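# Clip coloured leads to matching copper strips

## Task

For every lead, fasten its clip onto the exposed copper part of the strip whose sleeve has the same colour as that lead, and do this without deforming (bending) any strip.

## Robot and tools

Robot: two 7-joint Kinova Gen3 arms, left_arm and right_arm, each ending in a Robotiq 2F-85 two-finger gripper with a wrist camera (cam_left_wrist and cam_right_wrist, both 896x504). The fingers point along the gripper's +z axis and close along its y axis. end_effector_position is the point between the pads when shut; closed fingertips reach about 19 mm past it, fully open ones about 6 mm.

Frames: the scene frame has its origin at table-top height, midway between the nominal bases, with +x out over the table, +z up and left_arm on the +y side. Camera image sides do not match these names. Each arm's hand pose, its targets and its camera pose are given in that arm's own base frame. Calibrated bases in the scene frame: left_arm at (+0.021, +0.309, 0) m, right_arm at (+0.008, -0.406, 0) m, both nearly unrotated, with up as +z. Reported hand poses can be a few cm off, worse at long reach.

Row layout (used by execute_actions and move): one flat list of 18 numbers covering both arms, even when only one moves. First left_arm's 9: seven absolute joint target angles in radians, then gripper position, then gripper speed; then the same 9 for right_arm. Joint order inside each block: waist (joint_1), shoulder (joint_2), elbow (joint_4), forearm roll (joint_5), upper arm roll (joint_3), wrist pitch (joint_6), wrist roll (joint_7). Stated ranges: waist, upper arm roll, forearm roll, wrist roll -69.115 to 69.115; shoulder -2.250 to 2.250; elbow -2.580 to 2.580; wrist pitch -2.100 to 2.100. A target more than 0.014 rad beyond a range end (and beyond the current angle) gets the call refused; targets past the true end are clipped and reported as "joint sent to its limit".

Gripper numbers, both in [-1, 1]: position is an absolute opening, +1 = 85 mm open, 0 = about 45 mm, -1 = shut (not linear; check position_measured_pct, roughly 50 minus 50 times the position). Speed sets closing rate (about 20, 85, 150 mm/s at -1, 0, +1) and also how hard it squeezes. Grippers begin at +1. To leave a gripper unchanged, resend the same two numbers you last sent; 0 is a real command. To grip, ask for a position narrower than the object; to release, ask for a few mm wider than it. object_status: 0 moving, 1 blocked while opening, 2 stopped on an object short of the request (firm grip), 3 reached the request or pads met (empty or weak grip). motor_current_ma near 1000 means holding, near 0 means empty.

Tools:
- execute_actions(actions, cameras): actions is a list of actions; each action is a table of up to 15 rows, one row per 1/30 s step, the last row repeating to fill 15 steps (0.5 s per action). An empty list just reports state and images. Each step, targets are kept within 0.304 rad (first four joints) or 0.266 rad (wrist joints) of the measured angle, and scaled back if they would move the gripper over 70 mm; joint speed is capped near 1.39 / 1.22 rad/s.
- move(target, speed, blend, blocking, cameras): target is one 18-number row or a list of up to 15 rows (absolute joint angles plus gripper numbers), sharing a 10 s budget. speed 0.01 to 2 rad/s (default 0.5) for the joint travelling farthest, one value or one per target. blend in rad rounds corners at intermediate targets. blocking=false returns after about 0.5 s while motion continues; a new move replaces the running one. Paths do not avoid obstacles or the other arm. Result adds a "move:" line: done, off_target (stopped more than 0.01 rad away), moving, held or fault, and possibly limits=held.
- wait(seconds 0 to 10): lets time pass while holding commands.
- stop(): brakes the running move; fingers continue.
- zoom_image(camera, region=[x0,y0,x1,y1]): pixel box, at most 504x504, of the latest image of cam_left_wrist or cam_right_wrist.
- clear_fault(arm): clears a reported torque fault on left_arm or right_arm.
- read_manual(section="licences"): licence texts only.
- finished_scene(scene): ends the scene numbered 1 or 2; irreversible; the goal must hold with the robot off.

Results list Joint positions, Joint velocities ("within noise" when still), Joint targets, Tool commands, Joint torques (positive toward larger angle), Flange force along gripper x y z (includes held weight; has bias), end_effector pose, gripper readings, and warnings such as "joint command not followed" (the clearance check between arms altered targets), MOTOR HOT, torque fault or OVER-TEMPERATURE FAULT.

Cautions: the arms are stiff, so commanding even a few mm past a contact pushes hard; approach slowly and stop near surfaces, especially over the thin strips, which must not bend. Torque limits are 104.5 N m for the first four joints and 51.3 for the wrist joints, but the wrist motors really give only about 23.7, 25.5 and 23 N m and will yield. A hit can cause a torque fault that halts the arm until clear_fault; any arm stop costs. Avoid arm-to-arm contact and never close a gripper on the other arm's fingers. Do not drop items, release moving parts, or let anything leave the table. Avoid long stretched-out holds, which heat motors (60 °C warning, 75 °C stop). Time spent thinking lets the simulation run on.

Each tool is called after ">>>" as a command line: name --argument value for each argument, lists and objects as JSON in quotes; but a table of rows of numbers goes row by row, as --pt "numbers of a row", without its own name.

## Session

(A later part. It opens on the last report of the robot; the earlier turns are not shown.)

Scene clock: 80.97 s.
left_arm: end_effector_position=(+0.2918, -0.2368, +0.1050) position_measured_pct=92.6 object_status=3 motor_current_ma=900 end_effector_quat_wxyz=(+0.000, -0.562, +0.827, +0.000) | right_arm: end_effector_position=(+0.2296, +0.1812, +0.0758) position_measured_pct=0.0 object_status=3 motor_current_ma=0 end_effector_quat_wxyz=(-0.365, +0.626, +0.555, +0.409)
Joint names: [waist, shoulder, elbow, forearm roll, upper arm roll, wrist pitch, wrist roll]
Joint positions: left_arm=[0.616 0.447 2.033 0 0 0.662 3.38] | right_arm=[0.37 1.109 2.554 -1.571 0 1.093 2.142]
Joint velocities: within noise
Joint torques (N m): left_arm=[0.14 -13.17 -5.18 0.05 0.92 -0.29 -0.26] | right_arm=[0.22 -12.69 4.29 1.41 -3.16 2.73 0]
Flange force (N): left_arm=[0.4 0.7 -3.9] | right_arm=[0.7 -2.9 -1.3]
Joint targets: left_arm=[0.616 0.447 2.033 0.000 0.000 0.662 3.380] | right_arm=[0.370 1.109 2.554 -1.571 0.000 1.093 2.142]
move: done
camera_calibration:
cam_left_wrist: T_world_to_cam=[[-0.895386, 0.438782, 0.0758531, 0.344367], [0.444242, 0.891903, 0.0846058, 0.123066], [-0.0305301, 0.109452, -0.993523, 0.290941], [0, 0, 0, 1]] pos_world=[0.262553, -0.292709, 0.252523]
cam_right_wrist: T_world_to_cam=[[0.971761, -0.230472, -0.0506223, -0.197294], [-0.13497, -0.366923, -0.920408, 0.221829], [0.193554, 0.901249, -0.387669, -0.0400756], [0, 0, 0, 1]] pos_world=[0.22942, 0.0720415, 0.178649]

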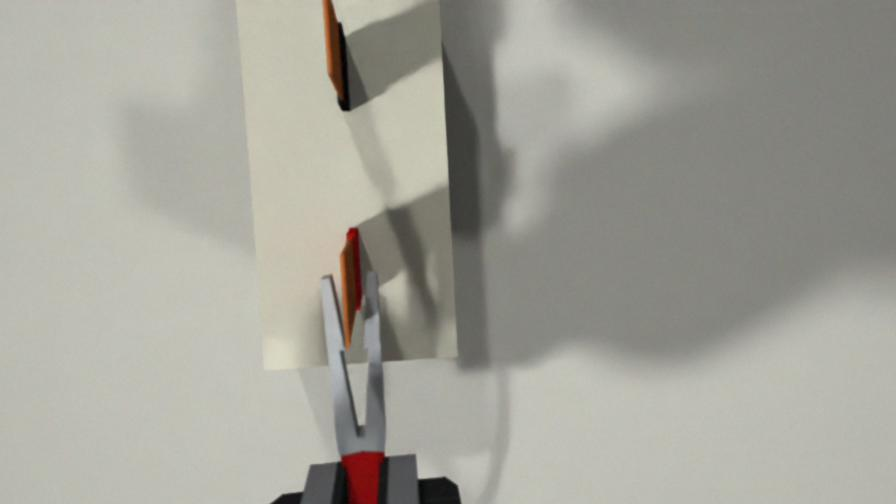

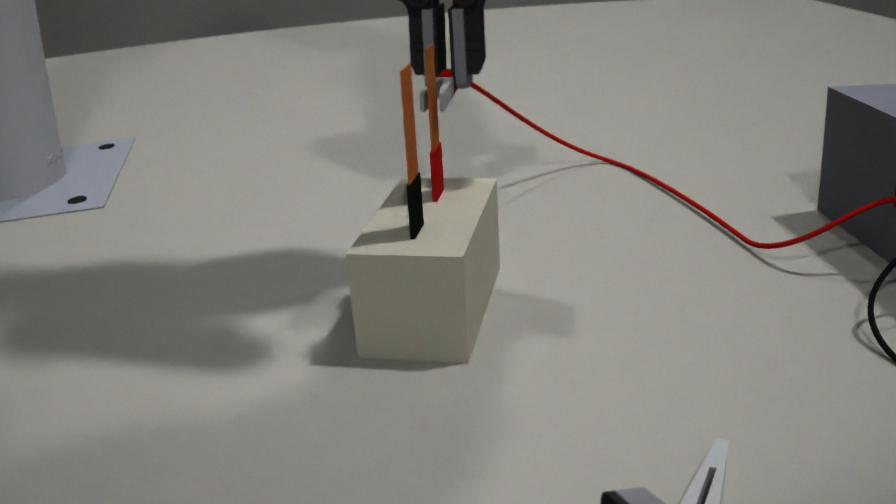

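>>> move --target '[0.6155, 0.4467, 2.0330, 0.0, 0.0, 0.6619, 3.3801, -0.7, -1, 0.37, 1.1086, 2.554, -1.5708, 0.0, 1.093, 2.142, 1, 1]' --speed 0.03

>>> zoom_image --camera "cam_left_wrist" --region '[230, 200, 480, 450]'

>>> zoom_image --camera "cam_right_wrist" --region '[380, 0, 530, 260]'

Scene clock: 82.03 s.
left_arm: end_effector_position=(+0.2918, -0.2368, +0.1050) position_measured_pct=85.3 object_status=0 motor_current_ma=0 end_effector_quat_wxyz=(+0.000, -0.562, +0.827, +0.000) | right_arm: end_effector_position=(+0.2296, +0.1812, +0.0758) position_measured_pct=0.0 object_status=3 motor_current_ma=0 end_effector_quat_wxyz=(-0.365, +0.626, +0.555, +0.409)
Joint names: [waist, shoulder, elbow, forearm roll, upper arm roll, wrist pitch, wrist roll]
Joint positions: left_arm=[0.616 0.447 2.033 0 0 0.662 3.38] | right_arm=[0.37 1.109 2.554 -1.571 0 1.093 2.142]
Joint velocities: within noise
Joint torques (N m): left_arm=[0.11 -13.13 -5.15 0.02 0.89 -0.26 -0.25] | right_arm=[0.19 -12.68 4.33 1.41 -3.17 2.73 0]
Flange force (N): left_arm=[0.4 0.7 -3.9] | right_arm=[0.6 -2.8 -1.4]
Joint targets: left_arm=[0.616 0.447 2.033 0.000 0.000 0.662 3.380] | right_arm=[0.370 1.109 2.554 -1.571 0.000 1.093 2.142]
move: done
camera_calibration:
cam_left_wrist: T_world_to_cam=[[-0.895386, 0.438782, 0.0758531, 0.344367], [0.444242, 0.891903, 0.0846058, 0.123066], [-0.0305301, 0.109452, -0.993523, 0.290941], [0, 0, 0, 1]] pos_world=[0.262553, -0.292709, 0.252523]
cam_right_wrist: T_world_to_cam=[[0.971761, -0.230472, -0.0506223, -0.197294], [-0.13497, -0.366923, -0.920408, 0.221829], [0.193554, 0.901249, -0.387669, -0.0400756], [0, 0, 0, 1]] pos_world=[0.22942, 0.0720415, 0.178649]

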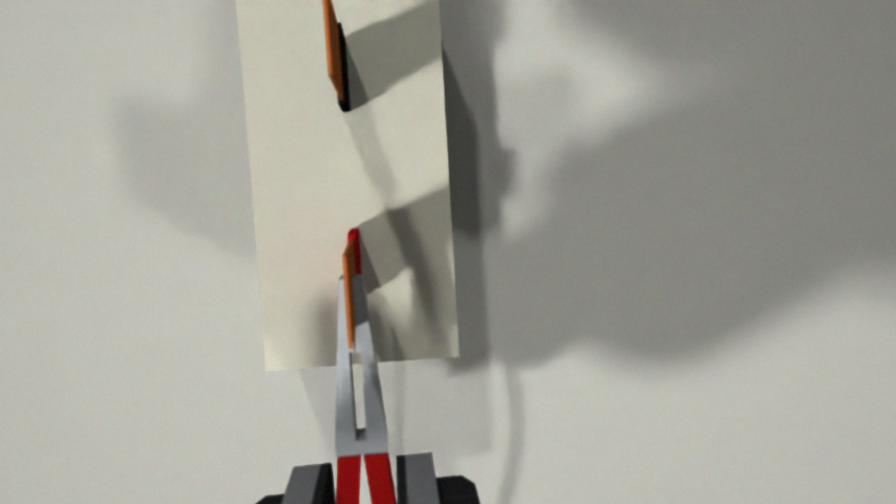

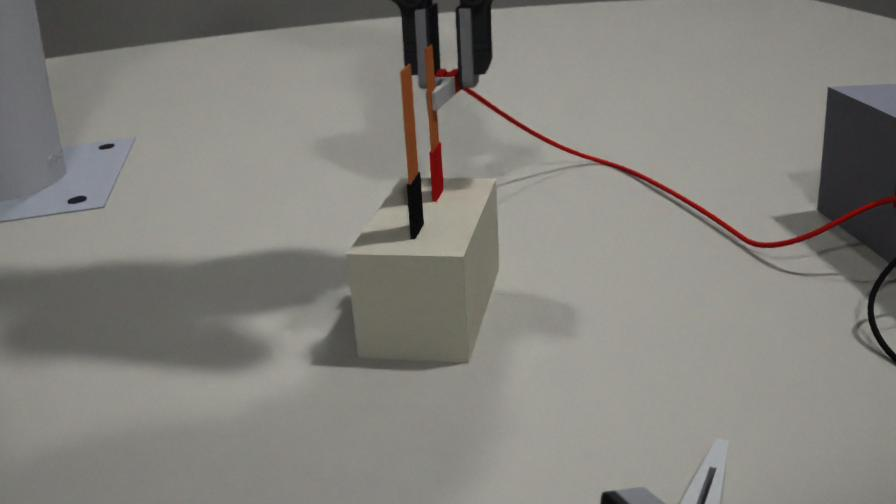

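Scaled by 2.016 from the camera's 896x504 image, which has a finer 1280x720 frame.

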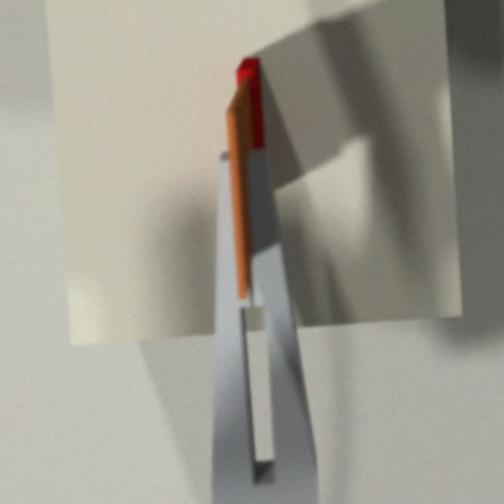

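Scaled by 1.938 from the camera's 896x504 image, which has a finer 1280x720 frame.

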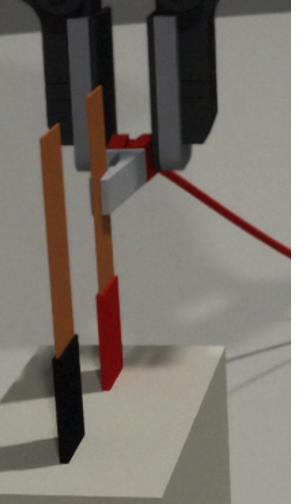

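>>> move --target '[0.6155, 0.4467, 2.0330, 0.0, 0.0, 0.6619, 3.3801, -0.35, -0.5, 0.37, 1.1086, 2.554, -1.5708, 0.0, 1.093, 2.142, 1, 1]' --speed 0.03

>>> zoom_image --camera "cam_right_wrist" --region '[380, 0, 530, 260]'

Scene clock: 84.47 s.
left_arm: end_effector_position=(+0.2918, -0.2368, +0.1050) position_measured_pct=67.5 object_status=0 motor_current_ma=0 end_effector_quat_wxyz=(+0.000, -0.562, +0.827, +0.000) | right_arm: end_effector_position=(+0.2296, +0.1812, +0.0758) position_measured_pct=0.0 object_status=3 motor_current_ma=0 end_effector_quat_wxyz=(-0.365, +0.626, +0.555, +0.409)
Joint names: [waist, shoulder, elbow, forearm roll, upper arm roll, wrist pitch, wrist roll]
Joint positions: left_arm=[0.616 0.447 2.033 0 0 0.662 3.38] | right_arm=[0.37 1.109 2.554 -1.571 0 1.093 2.142]
Joint velocities: within noise
Joint torques (N m): left_arm=[0.14 -13.17 -5.18 0.06 0.93 -0.29 -0.28] | right_arm=[0.17 -12.67 4.33 1.41 -3.14 2.75 0.02]
Flange force (N): left_arm=[0.4 0.7 -3.9] | right_arm=[0.7 -2.7 -1.4]
Joint targets: left_arm=[0.616 0.447 2.033 0.000 0.000 0.662 3.380] | right_arm=[0.370 1.109 2.554 -1.571 0.000 1.093 2.142]
move: done
camera_calibration:
cam_left_wrist: T_world_to_cam=[[-0.895386, 0.438782, 0.0758531, 0.344367], [0.444242, 0.891903, 0.0846058, 0.123066], [-0.0305301, 0.109452, -0.993523, 0.290941], [0, 0, 0, 1]] pos_world=[0.262553, -0.292709, 0.252523]
cam_right_wrist: T_world_to_cam=[[0.971761, -0.230472, -0.0506223, -0.197294], [-0.13497, -0.366923, -0.920408, 0.221829], [0.193554, 0.901249, -0.387669, -0.0400756], [0, 0, 0, 1]] pos_world=[0.22942, 0.0720415, 0.178649]

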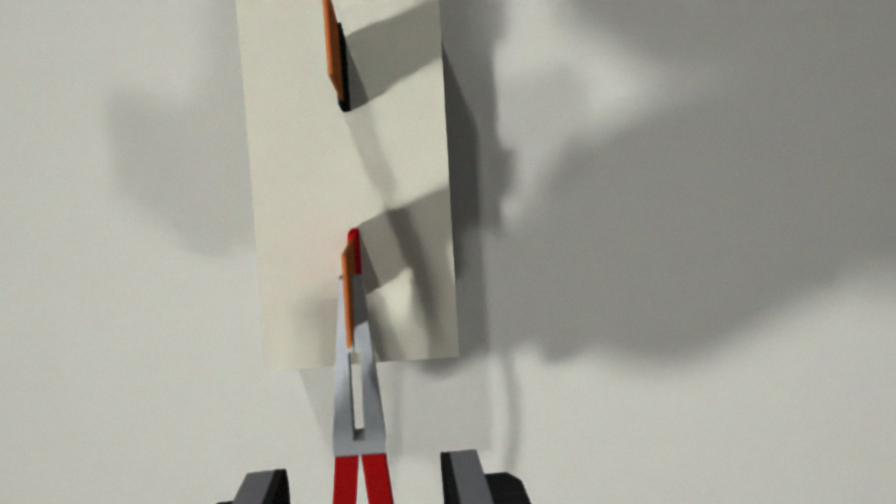

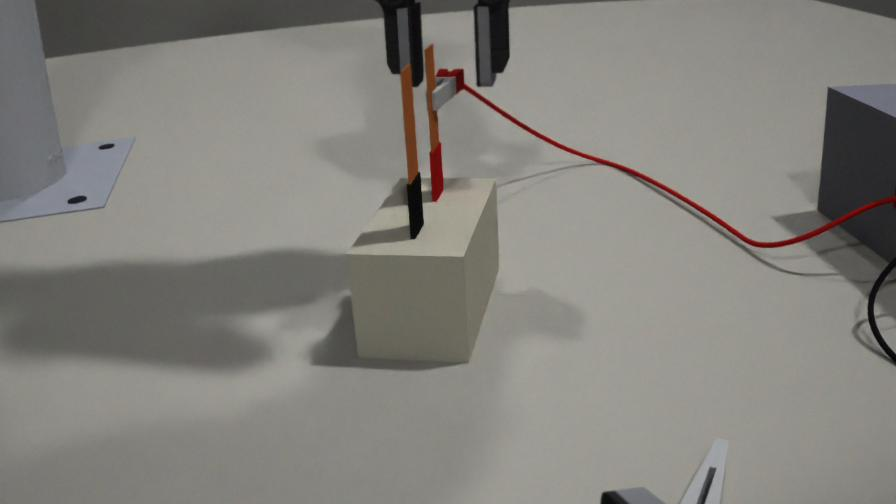

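Scaled by 1.938 from the camera's 896x504 image, which has a finer 1280x720 frame.

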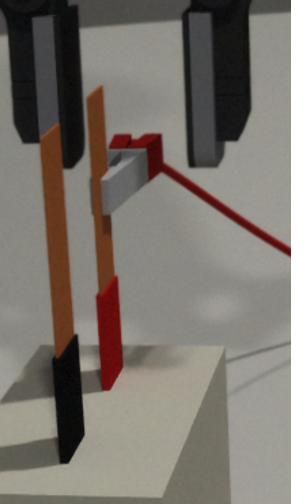

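>>> move --pt "0.6155 0.3591 1.9753 0.0 0.0 0.8072 3.3801 -0.35 -0.5 0.37 1.1086 2.554 -1.5708 0.0 1.093 2.142 1 1" --pt "0.6155 0.2791 1.8938 0.0 0.0 0.9687 3.3801 -0.35 -0.5 -0.3 0.45 2.1 -0.6 0.0 1.0 3.5 1 1" --pt "0.1 0.2791 1.8938 0.0 0.0 0.9687 3.3801 -0.35 -0.5 -0.6895 0.4774 1.9013 0.0 0.0 0.7629 4.890 1 1" --speed '[0.1, 0.6, 0.7]' --blend '[0.0, 0.05, 0.0]'

Scene clock: 95.37 s.
left_arm: end_effector_position=(+0.3706, -0.0622, +0.2000) position_measured_pct=67.5 object_status=3 motor_current_ma=0 end_effector_quat_wxyz=(+0.000, +0.754, -0.656, +0.000) | right_arm: end_effector_position=(+0.3326, +0.2420, +0.1200) position_measured_pct=0.0 object_status=3 motor_current_ma=0 end_effector_quat_wxyz=(+0.000, +0.908, +0.420, +0.000)
Joint names: [waist, shoulder, elbow, forearm roll, upper arm roll, wrist pitch, wrist roll]
Joint positions: left_arm=[0.1 0.279 1.894 0 0 0.969 3.38] | right_arm=[-0.689 0.477 1.901 0 0 0.763 4.89]
Joint velocities: within noise
Joint torques (N m): left_arm=[0.11 -11.98 -7.06 0.05 0.78 -0.3 -0.25] | right_arm=[0.09 -15.27 -6.95 0.06 -1.18 0.43 -0.01]
Flange force (N): left_arm=[-0.2 1.2 -3.3] | right_arm=[-3.5 -1.1 2.2]
Joint targets: left_arm=[0.100 0.279 1.894 0.000 0.000 0.969 3.380] | right_arm=[-0.689 0.477 1.901 0.000 0.000 0.763 4.890]
move: done
camera_calibration:
cam_left_wrist: T_world_to_cam=[[-0.995333, -0.0596188, 0.0758738, 0.337137], [-0.0531461, 0.994993, 0.0846428, 0.11506], [-0.0805402, 0.0802155, -0.993518, 0.385239], [0, 0, 0, 1]] pos_world=[0.372706, -0.125286, 0.347423]
cam_right_wrist: T_world_to_cam=[[0.698529, -0.710522, 0.0849423, -0.0902321], [-0.711883, -0.702059, -0.0183335, 0.463424], [0.0726609, -0.0476624, -0.996217, 0.245094], [0, 0, 0, 1]] pos_world=[0.375125, 0.272921, 0.260327]

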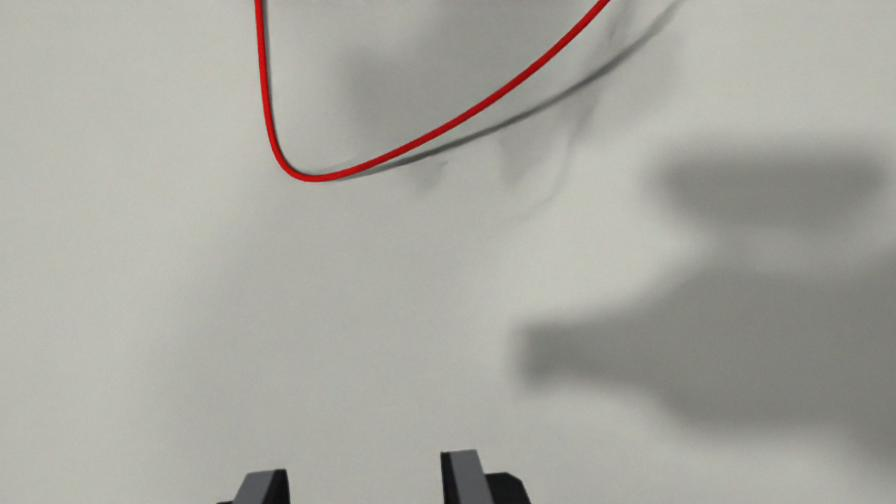

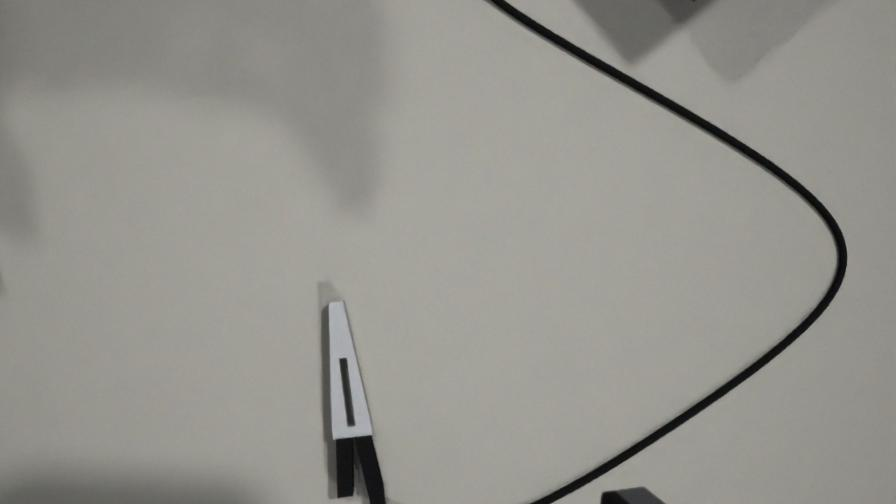

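>>> zoom_image --camera "cam_right_wrist" --region '[280, 270, 440, 504]'

Scaled by 2.154 from the camera's 896x504 image, which has a finer 1280x720 frame.

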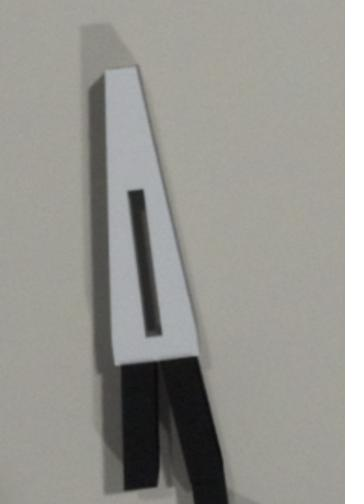

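>>> move --target '[0.1, 0.2791, 1.8938, 0.0, 0.0, 0.9687, 3.3801, -0.35, -0.5, -0.6783, 0.5838, 1.9875, 0.0, 0.0, 0.5703, 4.9242, -0.25, 0]' --speed 0.3 --cameras '["cam_right_wrist"]'

>>> zoom_image --camera "cam_right_wrist" --region '[200, 300, 500, 504]'

Scene clock: 97.73 s.
left_arm: end_effector_position=(+0.3706, -0.0622, +0.2000) position_measured_pct=67.5 object_status=3 motor_current_ma=0 end_effector_quat_wxyz=(+0.000, +0.754, -0.656, +0.000) | right_arm: end_effector_position=(+0.3283, +0.2327, +0.0600) position_measured_pct=62.3 object_status=3 motor_current_ma=0 end_effector_quat_wxyz=(+0.000, +0.903, +0.431, +0.000)
Joint names: [waist, shoulder, elbow, forearm roll, upper arm roll, wrist pitch, wrist roll]
Joint positions: left_arm=[0.1 0.279 1.894 0 0 0.969 3.38] | right_arm=[-0.678 0.584 1.987 0 0 0.57 4.924]
Joint velocities: within noise
Joint torques (N m): left_arm=[0.07 -11.99 -7.05 0.05 0.79 -0.31 -0.26] | right_arm=[0.12 -15.83 -5.72 0.08 -1.13 0.35 0]
Flange force (N): left_arm=[-0.1 1.2 -3.3] | right_arm=[-3.6 -1.8 1.8]
Joint targets: left_arm=[0.100 0.279 1.894 0.000 0.000 0.969 3.380] | right_arm=[-0.678 0.584 1.987 0.000 0.000 0.570 4.924]
move: done
camera_calibration:
cam_right_wrist: T_world_to_cam=[[0.714773, -0.694177, 0.0849553, -0.0979181], [-0.695449, -0.718339, -0.018431, 0.451181], [0.0738211, -0.0459082, -0.996214, 0.184391], [0, 0, 0, 1]] pos_world=[0.370151, 0.264593, 0.200327]
Images, in order (width x height): cam_right_wrist 896x504.

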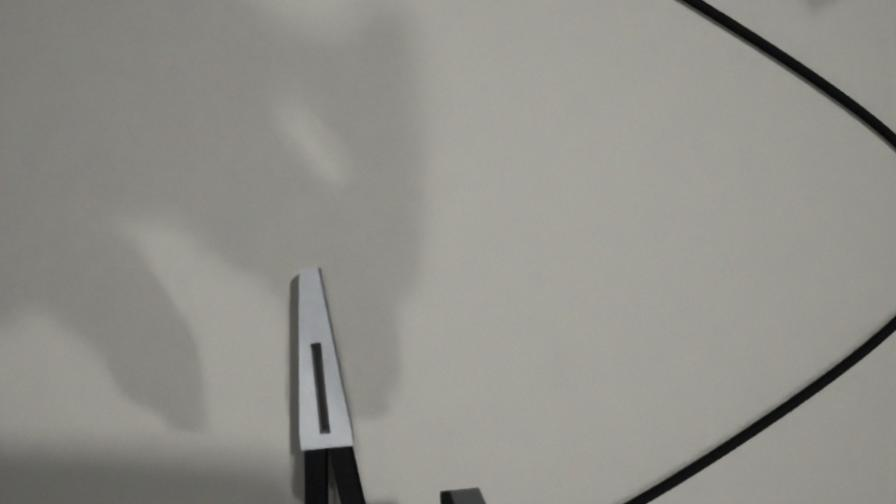

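Scaled by 1.680 from the camera's 896x504 image, which has a finer 1280x720 frame.

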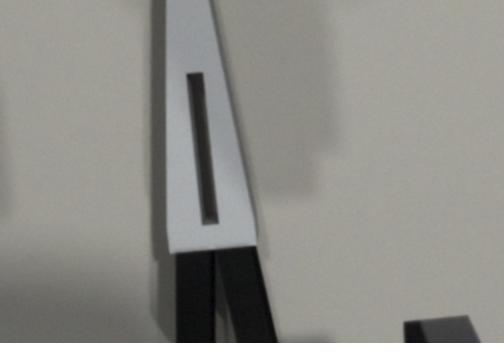

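>>> move --target '[0.1, 0.2791, 1.8938, 0.0, 0.0, 0.9687, 3.3801, -0.35, -0.5, -0.6910, 0.6381, 2.0075, 0.0, 0.0, 0.4960, 4.9116, -0.25, 0]' --speed 0.15 --cameras '["cam_right_wrist"]'

>>> zoom_image --camera "cam_right_wrist" --region '[200, 300, 500, 504]'

Scene clock: 99.73 s.
left_arm: end_effector_position=(+0.3706, -0.0622, +0.2000) position_measured_pct=67.5 object_status=3 motor_current_ma=0 end_effector_quat_wxyz=(+0.000, +0.754, -0.656, +0.000) | right_arm: end_effector_position=(+0.3243, +0.2359, +0.0350) position_measured_pct=62.3 object_status=3 motor_current_ma=0 end_effector_quat_wxyz=(+0.000, +0.903, +0.431, +0.000)
Joint names: [waist, shoulder, elbow, forearm roll, upper arm roll, wrist pitch, wrist roll]
Joint positions: left_arm=[0.1 0.279 1.894 0 0 0.969 3.38] | right_arm=[-0.691 0.638 2.007 0 0 0.496 4.912]
Joint velocities: within noise
Joint torques (N m): left_arm=[0.08 -11.97 -7.03 0.04 0.77 -0.32 -0.25] | right_arm=[0.09 -16.11 -5 0.09 -1.12 0.54 -0.01]
Flange force (N): left_arm=[-0.1 1.2 -3.4] | right_arm=[-3.6 -1.9 1.9]
Joint targets: left_arm=[0.100 0.279 1.894 0.000 0.000 0.969 3.380] | right_arm=[-0.691 0.638 2.007 0.000 0.000 0.496 4.912]
move: done
camera_calibration:
cam_right_wrist: T_world_to_cam=[[0.714866, -0.694082, 0.0849582, -0.0907106], [-0.695354, -0.718431, -0.0184205, 0.450158], [0.073822, -0.0459078, -0.996214, 0.160034], [0, 0, 0, 1]] pos_world=[0.366051, 0.267794, 0.175427]
Images, in order (width x height): cam_right_wrist 896x504.

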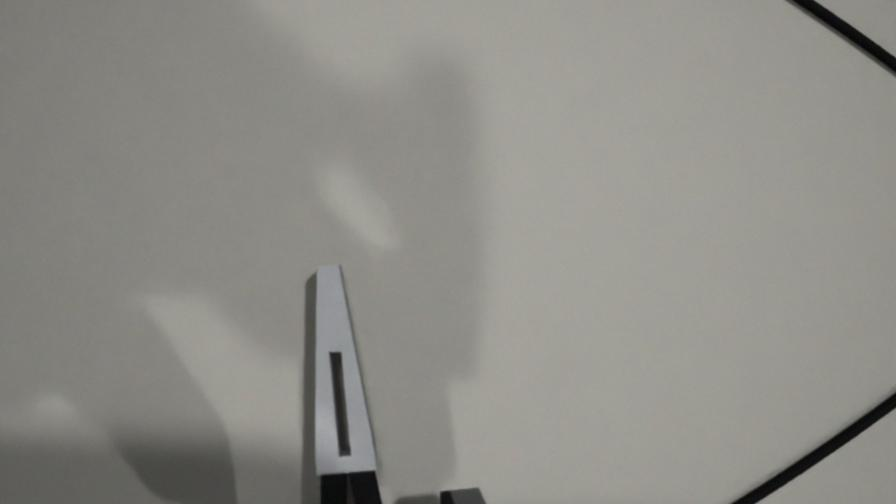

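Scaled by 1.680 from the camera's 896x504 image, which has a finer 1280x720 frame.

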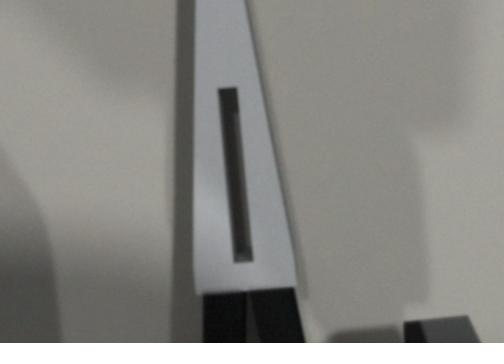

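>>> move --target '[0.1, 0.2791, 1.8938, 0.0, 0.0, 0.9687, 3.3801, -0.35, -0.5, -0.6910, 0.6567, 2.0113, 0.0, 0.0, 0.4736, 4.9116, -0.25, 0]' --speed 0.05 --cameras '[]'

>>> move --target '[0.1, 0.2791, 1.8938, 0.0, 0.0, 0.9687, 3.3801, -0.35, -0.5, -0.6910, 0.6614, 2.0121, 0.0, 0.0, 0.4681, 4.9116, -0.25, 0]' --speed 0.05 --cameras '["cam_right_wrist"]'

Scene clock: 101.33 s.
left_arm: end_effector_position=(+0.3706, -0.0622, +0.2000) position_measured_pct=67.5 object_status=3 motor_current_ma=0 end_effector_quat_wxyz=(+0.000, +0.754, -0.656, +0.000) | right_arm: end_effector_position=(+0.3243, +0.2359, +0.0270) position_measured_pct=62.3 object_status=3 motor_current_ma=0 end_effector_quat_wxyz=(+0.000, +0.903, +0.431, +0.000)
Joint names: [waist, shoulder, elbow, forearm roll, upper arm roll, wrist pitch, wrist roll]
Joint positions: left_arm=[0.1 0.279 1.894 0 0 0.969 3.38] | right_arm=[-0.691 0.657 2.011 0 0 0.474 4.912]
Joint velocities: within noise
Joint torques (N m): left_arm=[0.09 -11.96 -7.05 0.06 0.77 -0.32 -0.25] | right_arm=[0.06 -16.2 -4.83 0.09 -1.1 0.44 -0.01]
Flange force (N): left_arm=[-0.2 1.2 -3.4] | right_arm=[-3.5 -1.8 1.5]
Joint targets: left_arm=[0.100 0.279 1.894 0.000 0.000 0.969 3.380] | right_arm=[-0.691 0.657 2.011 0.000 0.000 0.474 4.912]
move: done
No camera images: "cameras" was empty.

Scene clock: 102.03 s.
left_arm: end_effector_position=(+0.3706, -0.0622, +0.2000) position_measured_pct=67.5 object_status=3 motor_current_ma=0 end_effector_quat_wxyz=(+0.000, +0.754, -0.656, +0.000) | right_arm: end_effector_position=(+0.3243, +0.2360, +0.0250) position_measured_pct=62.3 object_status=3 motor_current_ma=0 end_effector_quat_wxyz=(+0.000, +0.903, +0.431, +0.000)
Joint names: [waist, shoulder, elbow, forearm roll, upper arm roll, wrist pitch, wrist roll]
Joint positions: left_arm=[0.1 0.279 1.894 0 0 0.969 3.38] | right_arm=[-0.691 0.661 2.012 0 0 0.468 4.912]
Joint velocities: within noise
Joint torques (N m): left_arm=[0.09 -11.97 -7.04 0.05 0.83 -0.32 -0.27] | right_arm=[0.08 -16.19 -4.8 0.1 -1.13 0.44 0]
Flange force (N): left_arm=[-0.2 1.2 -3.4] | right_arm=[-3.6 -1.9 1.4]
Joint targets: left_arm=[0.100 0.279 1.894 0.000 0.000 0.969 3.380] | right_arm=[-0.691 0.661 2.012 0.000 0.000 0.468 4.912]
move: done
camera_calibration:
cam_right_wrist: T_world_to_cam=[[0.714871, -0.694076, 0.0849584, -0.089936], [-0.695349, -0.718437, -0.0184199, 0.450042], [0.073822, -0.0459078, -0.996214, 0.150065], [0, 0, 0, 1]] pos_world=[0.366151, 0.267794, 0.165427]
Images, in order (width x height): cam_right_wrist 896x504.

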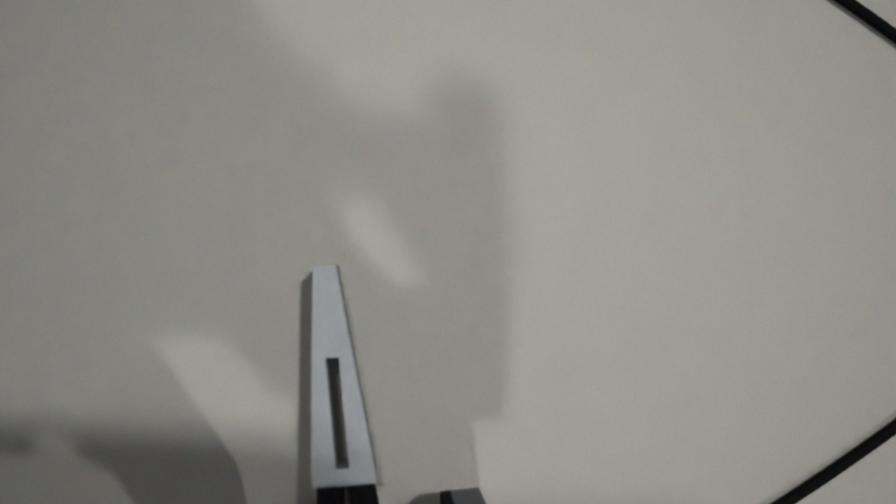

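>>> move --target '[0.1, 0.2791, 1.8938, 0.0, 0.0, 0.9687, 3.3801, -0.35, -0.5, -0.6910, 0.66375, 2.0125, 0.0, 0.0, 0.46535, 4.9116, -0.25, 0]' --speed 0.03 --cameras '[]'

Scene clock: 102.93 s.
left_arm: end_effector_position=(+0.3706, -0.0622, +0.2000) position_measured_pct=67.5 object_status=3 motor_current_ma=0 end_effector_quat_wxyz=(+0.000, +0.754, -0.656, +0.000) | right_arm: end_effector_position=(+0.3243, +0.2360, +0.0240) position_measured_pct=62.3 object_status=3 motor_current_ma=0 end_effector_quat_wxyz=(+0.000, +0.903, +0.431, +0.000)
Joint names: [waist, shoulder, elbow, forearm roll, upper arm roll, wrist pitch, wrist roll]
Joint positions: left_arm=[0.1 0.279 1.894 0 0 0.969 3.38] | right_arm=[-0.691 0.664 2.013 0 0 0.465 4.912]
Joint velocities: within noise
Joint torques (N m): left_arm=[0.06 -11.97 -7.09 0.06 0.8 -0.31 -0.24] | right_arm=[0.11 -16.2 -4.8 0.09 -1.14 0.37 0.01]
Flange force (N): left_arm=[-0.2 1.3 -3.2] | right_arm=[-3.5 -2.0 1.2]
Joint targets: left_arm=[0.100 0.279 1.894 0.000 0.000 0.969 3.380] | right_arm=[-0.691 0.664 2.013 0.000 0.000 0.465 4.912]
move: done
No camera images: "cameras" was empty.

>>> move --target '[0.1, 0.2791, 1.8938, 0.0, 0.0, 0.9687, 3.3801, -0.35, -0.5, -0.6910, 0.6661, 2.01297, 0.0, 0.0, 0.46252, 4.9116, -0.25, 0]' --speed 0.03 --cameras '[]'

Scene clock: 103.83 s.
left_arm: end_effector_position=(+0.3706, -0.0622, +0.2000) position_measured_pct=67.5 object_status=3 motor_current_ma=0 end_effector_quat_wxyz=(+0.000, +0.754, -0.656, +0.000) | right_arm: end_effector_position=(+0.3243, +0.2359, +0.0230) position_measured_pct=62.3 object_status=3 motor_current_ma=0 end_effector_quat_wxyz=(+0.000, +0.903, +0.431, +0.000)
Joint names: [waist, shoulder, elbow, forearm roll, upper arm roll, wrist pitch, wrist roll]
Joint positions: left_arm=[0.1 0.279 1.894 0 0 0.969 3.38] | right_arm=[-0.691 0.666 2.013 0 0 0.463 4.912]
Joint velocities: within noise
Joint torques (N m): left_arm=[0.08 -11.97 -7.04 0.06 0.76 -0.32 -0.25] | right_arm=[0.09 -16.22 -4.73 0.1 -1.13 0.39 0.01]
Flange force (N): left_arm=[-0.1 1.2 -3.4] | right_arm=[-3.4 -1.9 1.2]
Joint targets: left_arm=[0.100 0.279 1.894 0.000 0.000 0.969 3.380] | right_arm=[-0.691 0.666 2.013 0.000 0.000 0.463 4.912]
move: done
No camera images: "cameras" was empty.

>>> move --target '[0.1, 0.2791, 1.8938, 0.0, 0.0, 0.9687, 3.3801, -0.35, -0.5, -0.6910, 0.66845, 2.01339, 0.0, 0.0, 0.45975, 4.9116, -0.25, 0]' --speed 0.03 --cameras '["cam_right_wrist"]'

>>> zoom_image --camera "cam_right_wrist" --region '[200, 300, 500, 504]'

Scene clock: 104.77 s.
left_arm: end_effector_position=(+0.3706, -0.0622, +0.2000) position_measured_pct=67.5 object_status=3 motor_current_ma=0 end_effector_quat_wxyz=(+0.000, +0.754, -0.656, +0.000) | right_arm: end_effector_position=(+0.3243, +0.2359, +0.0220) position_measured_pct=62.3 object_status=3 motor_current_ma=0 end_effector_quat_wxyz=(+0.000, +0.903, +0.431, +0.000)
Joint names: [waist, shoulder, elbow, forearm roll, upper arm roll, wrist pitch, wrist roll]
Joint positions: left_arm=[0.1 0.279 1.894 0 0 0.969 3.38] | right_arm=[-0.691 0.668 2.013 0 0 0.46 4.912]
Joint velocities: within noise
Joint torques (N m): left_arm=[0.06 -11.97 -7.03 0.06 0.81 -0.32 -0.27] | right_arm=[0.07 -16.28 -4.71 0.09 -1.09 0.4 0.02]
Flange force (N): left_arm=[-0.1 1.2 -3.4] | right_arm=[-3.4 -1.9 1.4]
Joint targets: left_arm=[0.100 0.279 1.894 0.000 0.000 0.969 3.380] | right_arm=[-0.691 0.668 2.013 0.000 0.000 0.460 4.912]
move: done
camera_calibration:
cam_right_wrist: T_world_to_cam=[[0.714871, -0.694076, 0.0849584, -0.0896812], [-0.695349, -0.718437, -0.0184199, 0.449987], [0.073822, -0.0459078, -0.996214, 0.147076], [0, 0, 0, 1]] pos_world=[0.366151, 0.267794, 0.162427]
Images, in order (width x height): cam_right_wrist 896x504.

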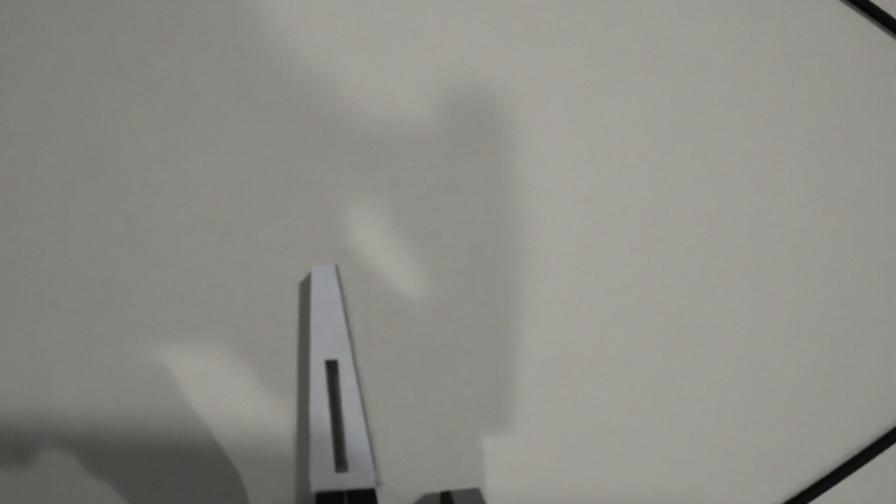

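Scaled by 1.680 from the camera's 896x504 image, which has a finer 1280x720 frame.

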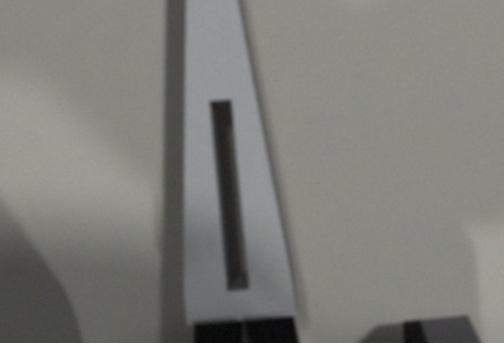

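>>> move --target '[0.1, 0.2791, 1.8938, 0.0, 0.0, 0.9687, 3.3801, -0.35, -0.5, -0.6910, 0.6708, 2.01381, 0.0, 0.0, 0.45698, 4.9116, -0.25, 0]' --speed 0.03 --cameras '[]'

Scene clock: 105.87 s.
left_arm: end_effector_position=(+0.3706, -0.0622, +0.2000) position_measured_pct=67.5 object_status=3 motor_current_ma=0 end_effector_quat_wxyz=(+0.000, +0.754, -0.656, +0.000) | right_arm: end_effector_position=(+0.3243, +0.2359, +0.0210) position_measured_pct=62.3 object_status=3 motor_current_ma=0 end_effector_quat_wxyz=(+0.000, +0.903, +0.431, +0.000)
Joint names: [waist, shoulder, elbow, forearm roll, upper arm roll, wrist pitch, wrist roll]
Joint positions: left_arm=[0.1 0.279 1.894 0 0 0.969 3.38] | right_arm=[-0.691 0.671 2.014 0 0 0.457 4.912]
Joint velocities: within noise
Joint torques (N m): left_arm=[0.08 -11.97 -7.06 0.06 0.78 -0.31 -0.25] | right_arm=[0.07 -16.25 -4.7 0.08 -1.11 0.42 0.01]
Flange force (N): left_arm=[-0.2 1.2 -3.3] | right_arm=[-3.5 -1.9 1.3]
Joint targets: left_arm=[0.100 0.279 1.894 0.000 0.000 0.969 3.380] | right_arm=[-0.691 0.671 2.014 0.000 0.000 0.457 4.912]
move: done
No camera images: "cameras" was empty.

>>> move --target '[0.1, 0.2791, 1.8938, 0.0, 0.0, 0.9687, 3.3801, -0.35, -0.5, -0.6910, 0.6708, 2.01381, 0.0, 0.0, 0.45698, 4.9116, -0.76, -1]' --speed 0.03 --cameras '["cam_right_wrist"]'

>>> zoom_image --camera "cam_right_wrist" --region '[200, 254, 500, 504]'

Scene clock: 107.70 s.
left_arm: end_effector_position=(+0.3706, -0.0622, +0.2000) position_measured_pct=67.5 object_status=3 motor_current_ma=0 end_effector_quat_wxyz=(+0.000, +0.754, -0.656, +0.000) | right_arm: end_effector_position=(+0.3243, +0.2359, +0.0210) position_measured_pct=87.9 object_status=0 motor_current_ma=110 end_effector_quat_wxyz=(+0.000, +0.903, +0.431, +0.000)
Joint names: [waist, shoulder, elbow, forearm roll, upper arm roll, wrist pitch, wrist roll]
Joint positions: left_arm=[0.1 0.279 1.894 0 0 0.969 3.38] | right_arm=[-0.691 0.671 2.014 0 0 0.457 4.912]
Joint velocities: within noise
Joint torques (N m): left_arm=[0.06 -11.99 -7.05 0.07 0.8 -0.31 -0.28] | right_arm=[0.03 -16.2 -4.69 0.08 -1.18 0.4 0]
Flange force (N): left_arm=[0.0 1.2 -3.3] | right_arm=[-3.5 -1.8 1.1]
Joint targets: left_arm=[0.100 0.279 1.894 0.000 0.000 0.969 3.380] | right_arm=[-0.691 0.671 2.014 0.000 0.000 0.457 4.912]
move: done
camera_calibration:
cam_right_wrist: T_world_to_cam=[[0.714871, -0.694076, 0.0849584, -0.0895962], [-0.695349, -0.718437, -0.0184199, 0.449969], [0.073822, -0.0459078, -0.996214, 0.14608], [0, 0, 0, 1]] pos_world=[0.366151, 0.267794, 0.161427]
Images, in order (width x height): cam_right_wrist 896x504.

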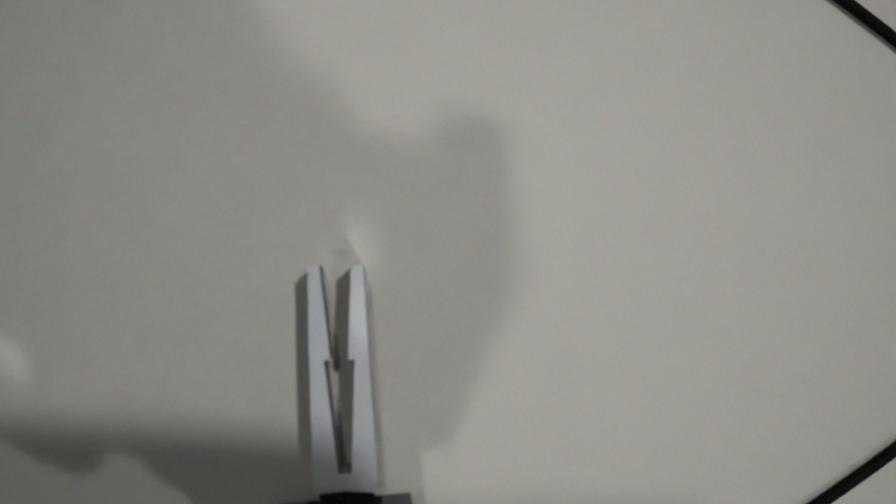

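Scaled by 1.680 from the camera's 896x504 image, which has a finer 1280x720 frame.

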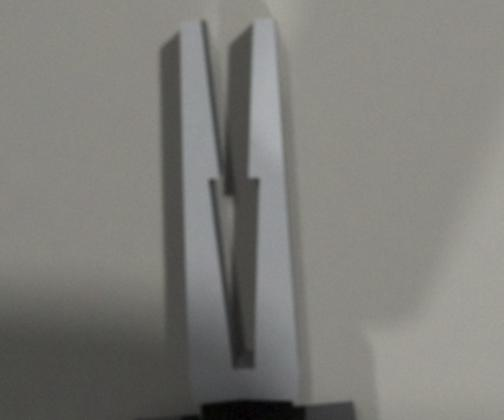

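>>> move --target '[0.1, 0.2791, 1.8938, 0.0, 0.0, 0.9687, 3.3801, -0.35, -0.5, -0.6910, 0.6708, 2.01381, 0.0, 0.0, 0.45698, 4.9116, -0.80, -1]' --speed 0.03 --cameras '["cam_right_wrist"]'

>>> zoom_image --camera "cam_right_wrist" --region '[200, 254, 500, 504]'

Scene clock: 108.50 s.
left_arm: end_effector_position=(+0.3706, -0.0622, +0.2000) position_measured_pct=67.5 object_status=3 motor_current_ma=0 end_effector_quat_wxyz=(+0.000, +0.754, -0.656, +0.000) | right_arm: end_effector_position=(+0.3243, +0.2359, +0.0210) position_measured_pct=89.6 object_status=0 motor_current_ma=250 end_effector_quat_wxyz=(+0.000, +0.903, +0.431, +0.000)
Joint names: [waist, shoulder, elbow, forearm roll, upper arm roll, wrist pitch, wrist roll]
Joint positions: left_arm=[0.1 0.279 1.894 0 0 0.969 3.38] | right_arm=[-0.691 0.671 2.014 0 0 0.457 4.912]
Joint velocities: within noise
Joint torques (N m): left_arm=[0.08 -11.98 -7.06 0.07 0.78 -0.31 -0.25] | right_arm=[0.03 -16.11 -4.66 0.07 -1.16 0.4 -0.01]
Flange force (N): left_arm=[-0.2 1.3 -3.3] | right_arm=[-3.5 -1.7 0.9]
Joint targets: left_arm=[0.100 0.279 1.894 0.000 0.000 0.969 3.380] | right_arm=[-0.691 0.671 2.014 0.000 0.000 0.457 4.912]
move: done
camera_calibration:
cam_right_wrist: T_world_to_cam=[[0.714871, -0.694076, 0.0849584, -0.0895962], [-0.695349, -0.718437, -0.0184199, 0.449969], [0.073822, -0.0459078, -0.996214, 0.14608], [0, 0, 0, 1]] pos_world=[0.366151, 0.267794, 0.161427]
Images, in order (width x height): cam_right_wrist 896x504.

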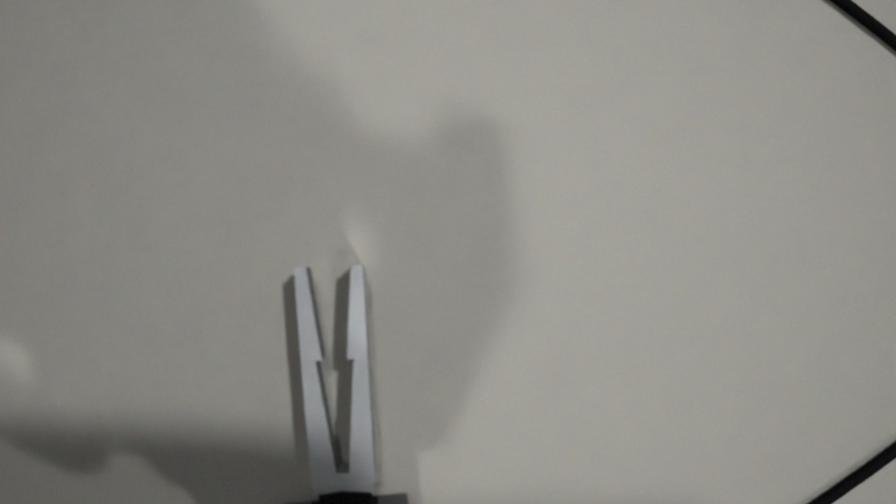

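Scaled by 1.680 from the camera's 896x504 image, which has a finer 1280x720 frame.

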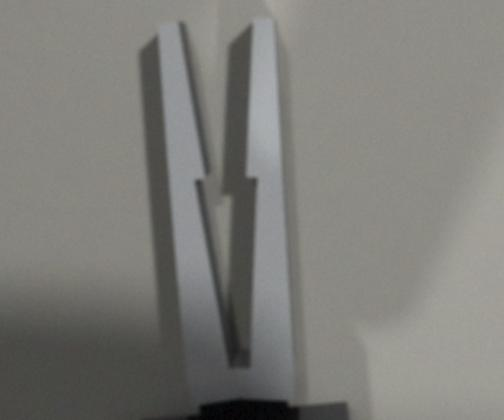

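>>> move --pt "0.1 0.2791 1.8938 0.0 0.0 0.9687 3.3801 -0.35 -0.5 -0.6910 0.5818 1.9921 0.0 0.0 0.5677 4.9116 -0.80 -1" --pt "0.1 0.2791 1.8938 0.0 0.0 0.9687 3.3801 -0.35 -0.5 -0.6910 0.4862 1.9508 0.0 0.0 0.7046 4.9116 -0.86 -1" --pt "0.1 0.2791 1.8938 0.0 0.0 0.9687 3.3801 -0.35 -0.5 -0.9458 0.4757 1.9714 0.0 0.0 0.6945 4.9447 -0.86 -1" --speed '[0.15, 0.3, 0.3]'

Scene clock: 114.67 s.
left_arm: end_effector_position=(+0.3706, -0.0622, +0.2000) position_measured_pct=67.5 object_status=3 motor_current_ma=0 end_effector_quat_wxyz=(+0.000, +0.754, -0.656, +0.000) | right_arm: end_effector_position=(+0.2506, +0.3049, +0.1060) position_measured_pct=92.2 object_status=2 motor_current_ma=1000 end_effector_quat_wxyz=(+0.000, +0.831, +0.556, +0.000)
Joint names: [waist, shoulder, elbow, forearm roll, upper arm roll, wrist pitch, wrist roll]
Joint positions: left_arm=[0.1 0.279 1.894 0 0 0.969 3.38] | right_arm=[-0.946 0.476 1.971 0 0 0.695 4.945]
Joint velocities: within noise
Joint torques (N m): left_arm=[0.04 -11.96 -7.06 0.06 0.78 -0.31 -0.25] | right_arm=[0.3 -14.84 -6.54 0.08 -1.18 0.38 0.01]
Flange force (N): left_arm=[-0.1 1.3 -3.3] | right_arm=[-3.1 -2.0 2.1]
Joint targets: left_arm=[0.100 0.279 1.894 0.000 0.000 0.969 3.380] | right_arm=[-0.946 0.476 1.971 0.000 0.000 0.695 4.945]
move: done
camera_calibration:
cam_left_wrist: T_world_to_cam=[[-0.995328, -0.0597179, 0.0758655, 0.337125], [-0.0532453, 0.994987, 0.0846495, 0.115094], [-0.0805403, 0.0802146, -0.993518, 0.385239], [0, 0, 0, 1]] pos_world=[0.372706, -0.125286, 0.347423]
cam_right_wrist: T_world_to_cam=[[0.88247, -0.462632, 0.0849613, -0.108784], [-0.462847, -0.886249, -0.0183437, 0.442698], [0.0837831, -0.0231363, -0.996215, 0.229934], [0, 0, 0, 1]] pos_world=[0.281635, 0.347334, 0.246427]

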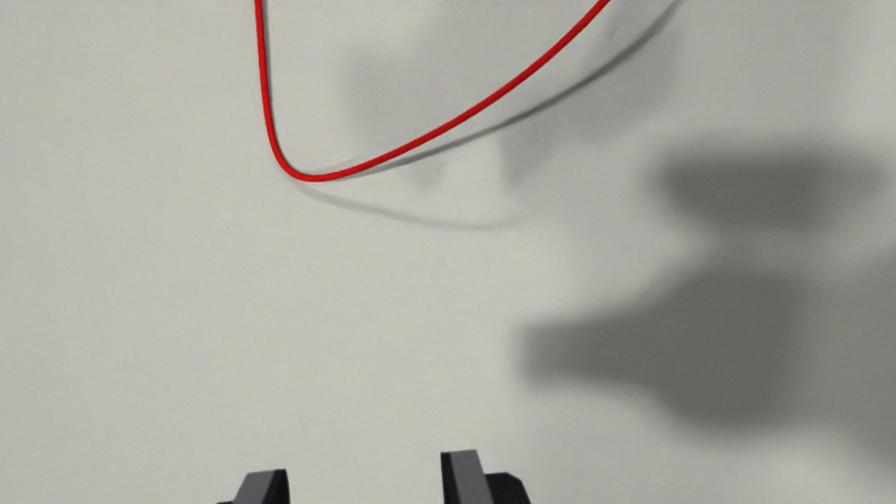

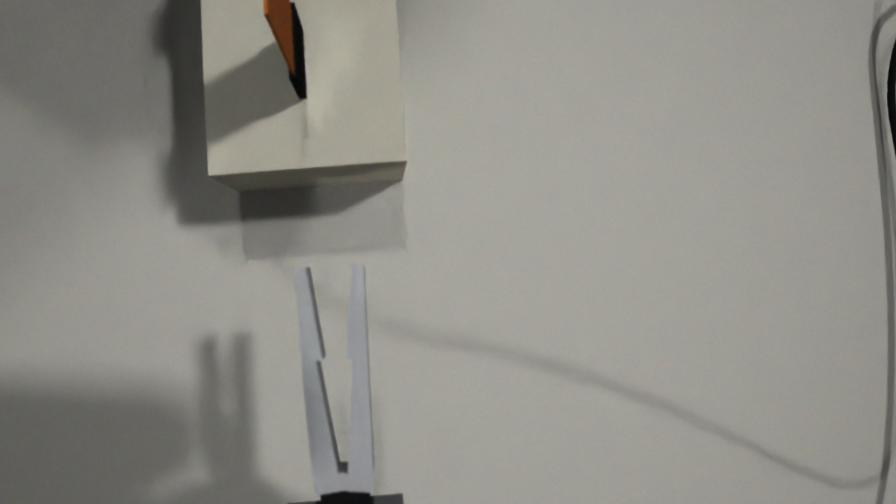

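>>> move --target '[0.1, 0.2791, 1.8938, 0, 0, 0.9687, 3.3801, -0.35, -0.5, -0.9754, 0.5146, 1.8948, 0, 0, 0.7322, 4.8977, -0.86, -1]' --speed 0.1 --cameras '["cam_right_wrist"]'

Scene clock: 118.77 s.
left_arm: end_effector_position=(+0.3706, -0.0622, +0.2000) position_measured_pct=67.5 object_status=3 motor_current_ma=0 end_effector_quat_wxyz=(+0.000, +0.754, -0.656, +0.000) | right_arm: end_effector_position=(+0.2546, +0.3315, +0.1060) position_measured_pct=92.2 object_status=2 motor_current_ma=1000 end_effector_quat_wxyz=(+0.000, +0.836, +0.548, +0.000)
Joint names: [waist, shoulder, elbow, forearm roll, upper arm roll, wrist pitch, wrist roll]
Joint positions: left_arm=[0.1 0.279 1.894 0 0 0.969 3.38] | right_arm=[-0.975 0.515 1.895 0 0 0.732 4.898]
Joint velocities: within noise
Joint torques (N m): left_arm=[0.1 -11.98 -7.06 0.04 0.78 -0.31 -0.23] | right_arm=[0.1 -15.76 -6.67 0.1 -1.2 0.29 -0.02]
Flange force (N): left_arm=[-0.3 1.2 -3.3] | right_arm=[-2.9 -1.2 1.6]
Joint targets: left_arm=[0.100 0.279 1.894 0.000 0.000 0.969 3.380] | right_arm=[-0.975 0.515 1.895 0.000 0.000 0.732 4.898]
move: done
camera_calibration:
cam_right_wrist: T_world_to_cam=[[0.874351, -0.477803, 0.0849355, -0.0928766], [-0.478077, -0.878125, -0.0184094, 0.469294], [0.0833801, -0.0245094, -0.996216, 0.230672], [0, 0, 0, 1]] pos_world=[0.286332, 0.373376, 0.246327]
Images, in order (width x height): cam_right_wrist 896x504.

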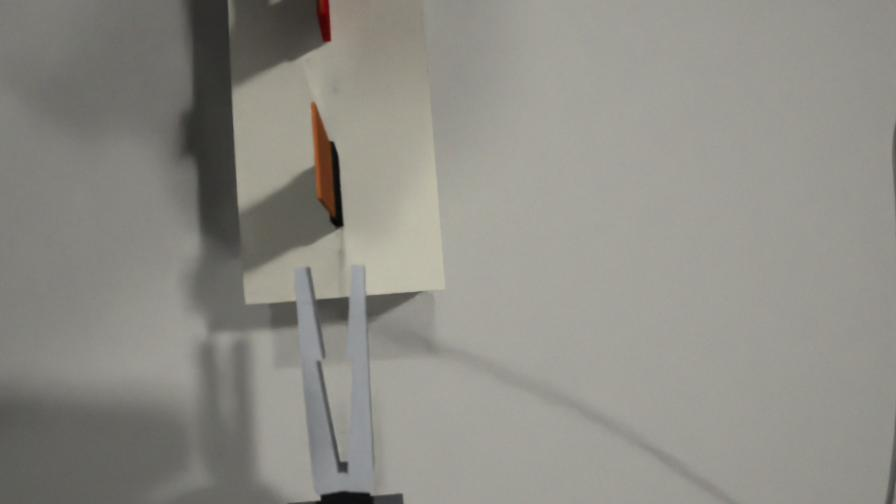

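>>> zoom_image --camera "cam_right_wrist" --region '[240, 80, 440, 240]'

>>> zoom_image --camera "cam_right_wrist" --region '[260, 240, 460, 400]'

Scaled by 2.520 from the camera's 896x504 image, which has a finer 1280x720 frame.

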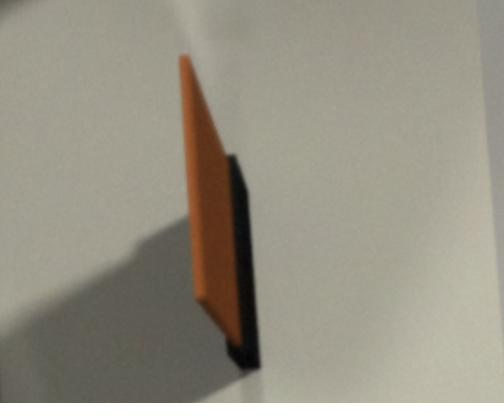

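Scaled by 2.520 from the camera's 896x504 image, which has a finer 1280x720 frame.

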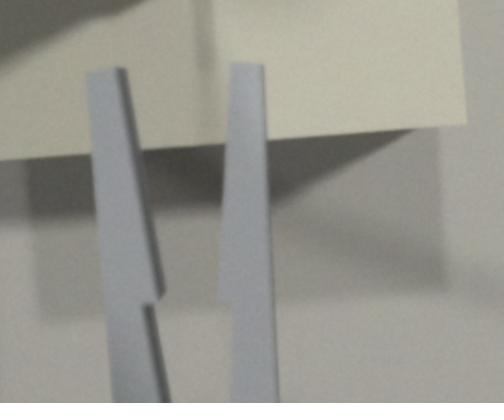

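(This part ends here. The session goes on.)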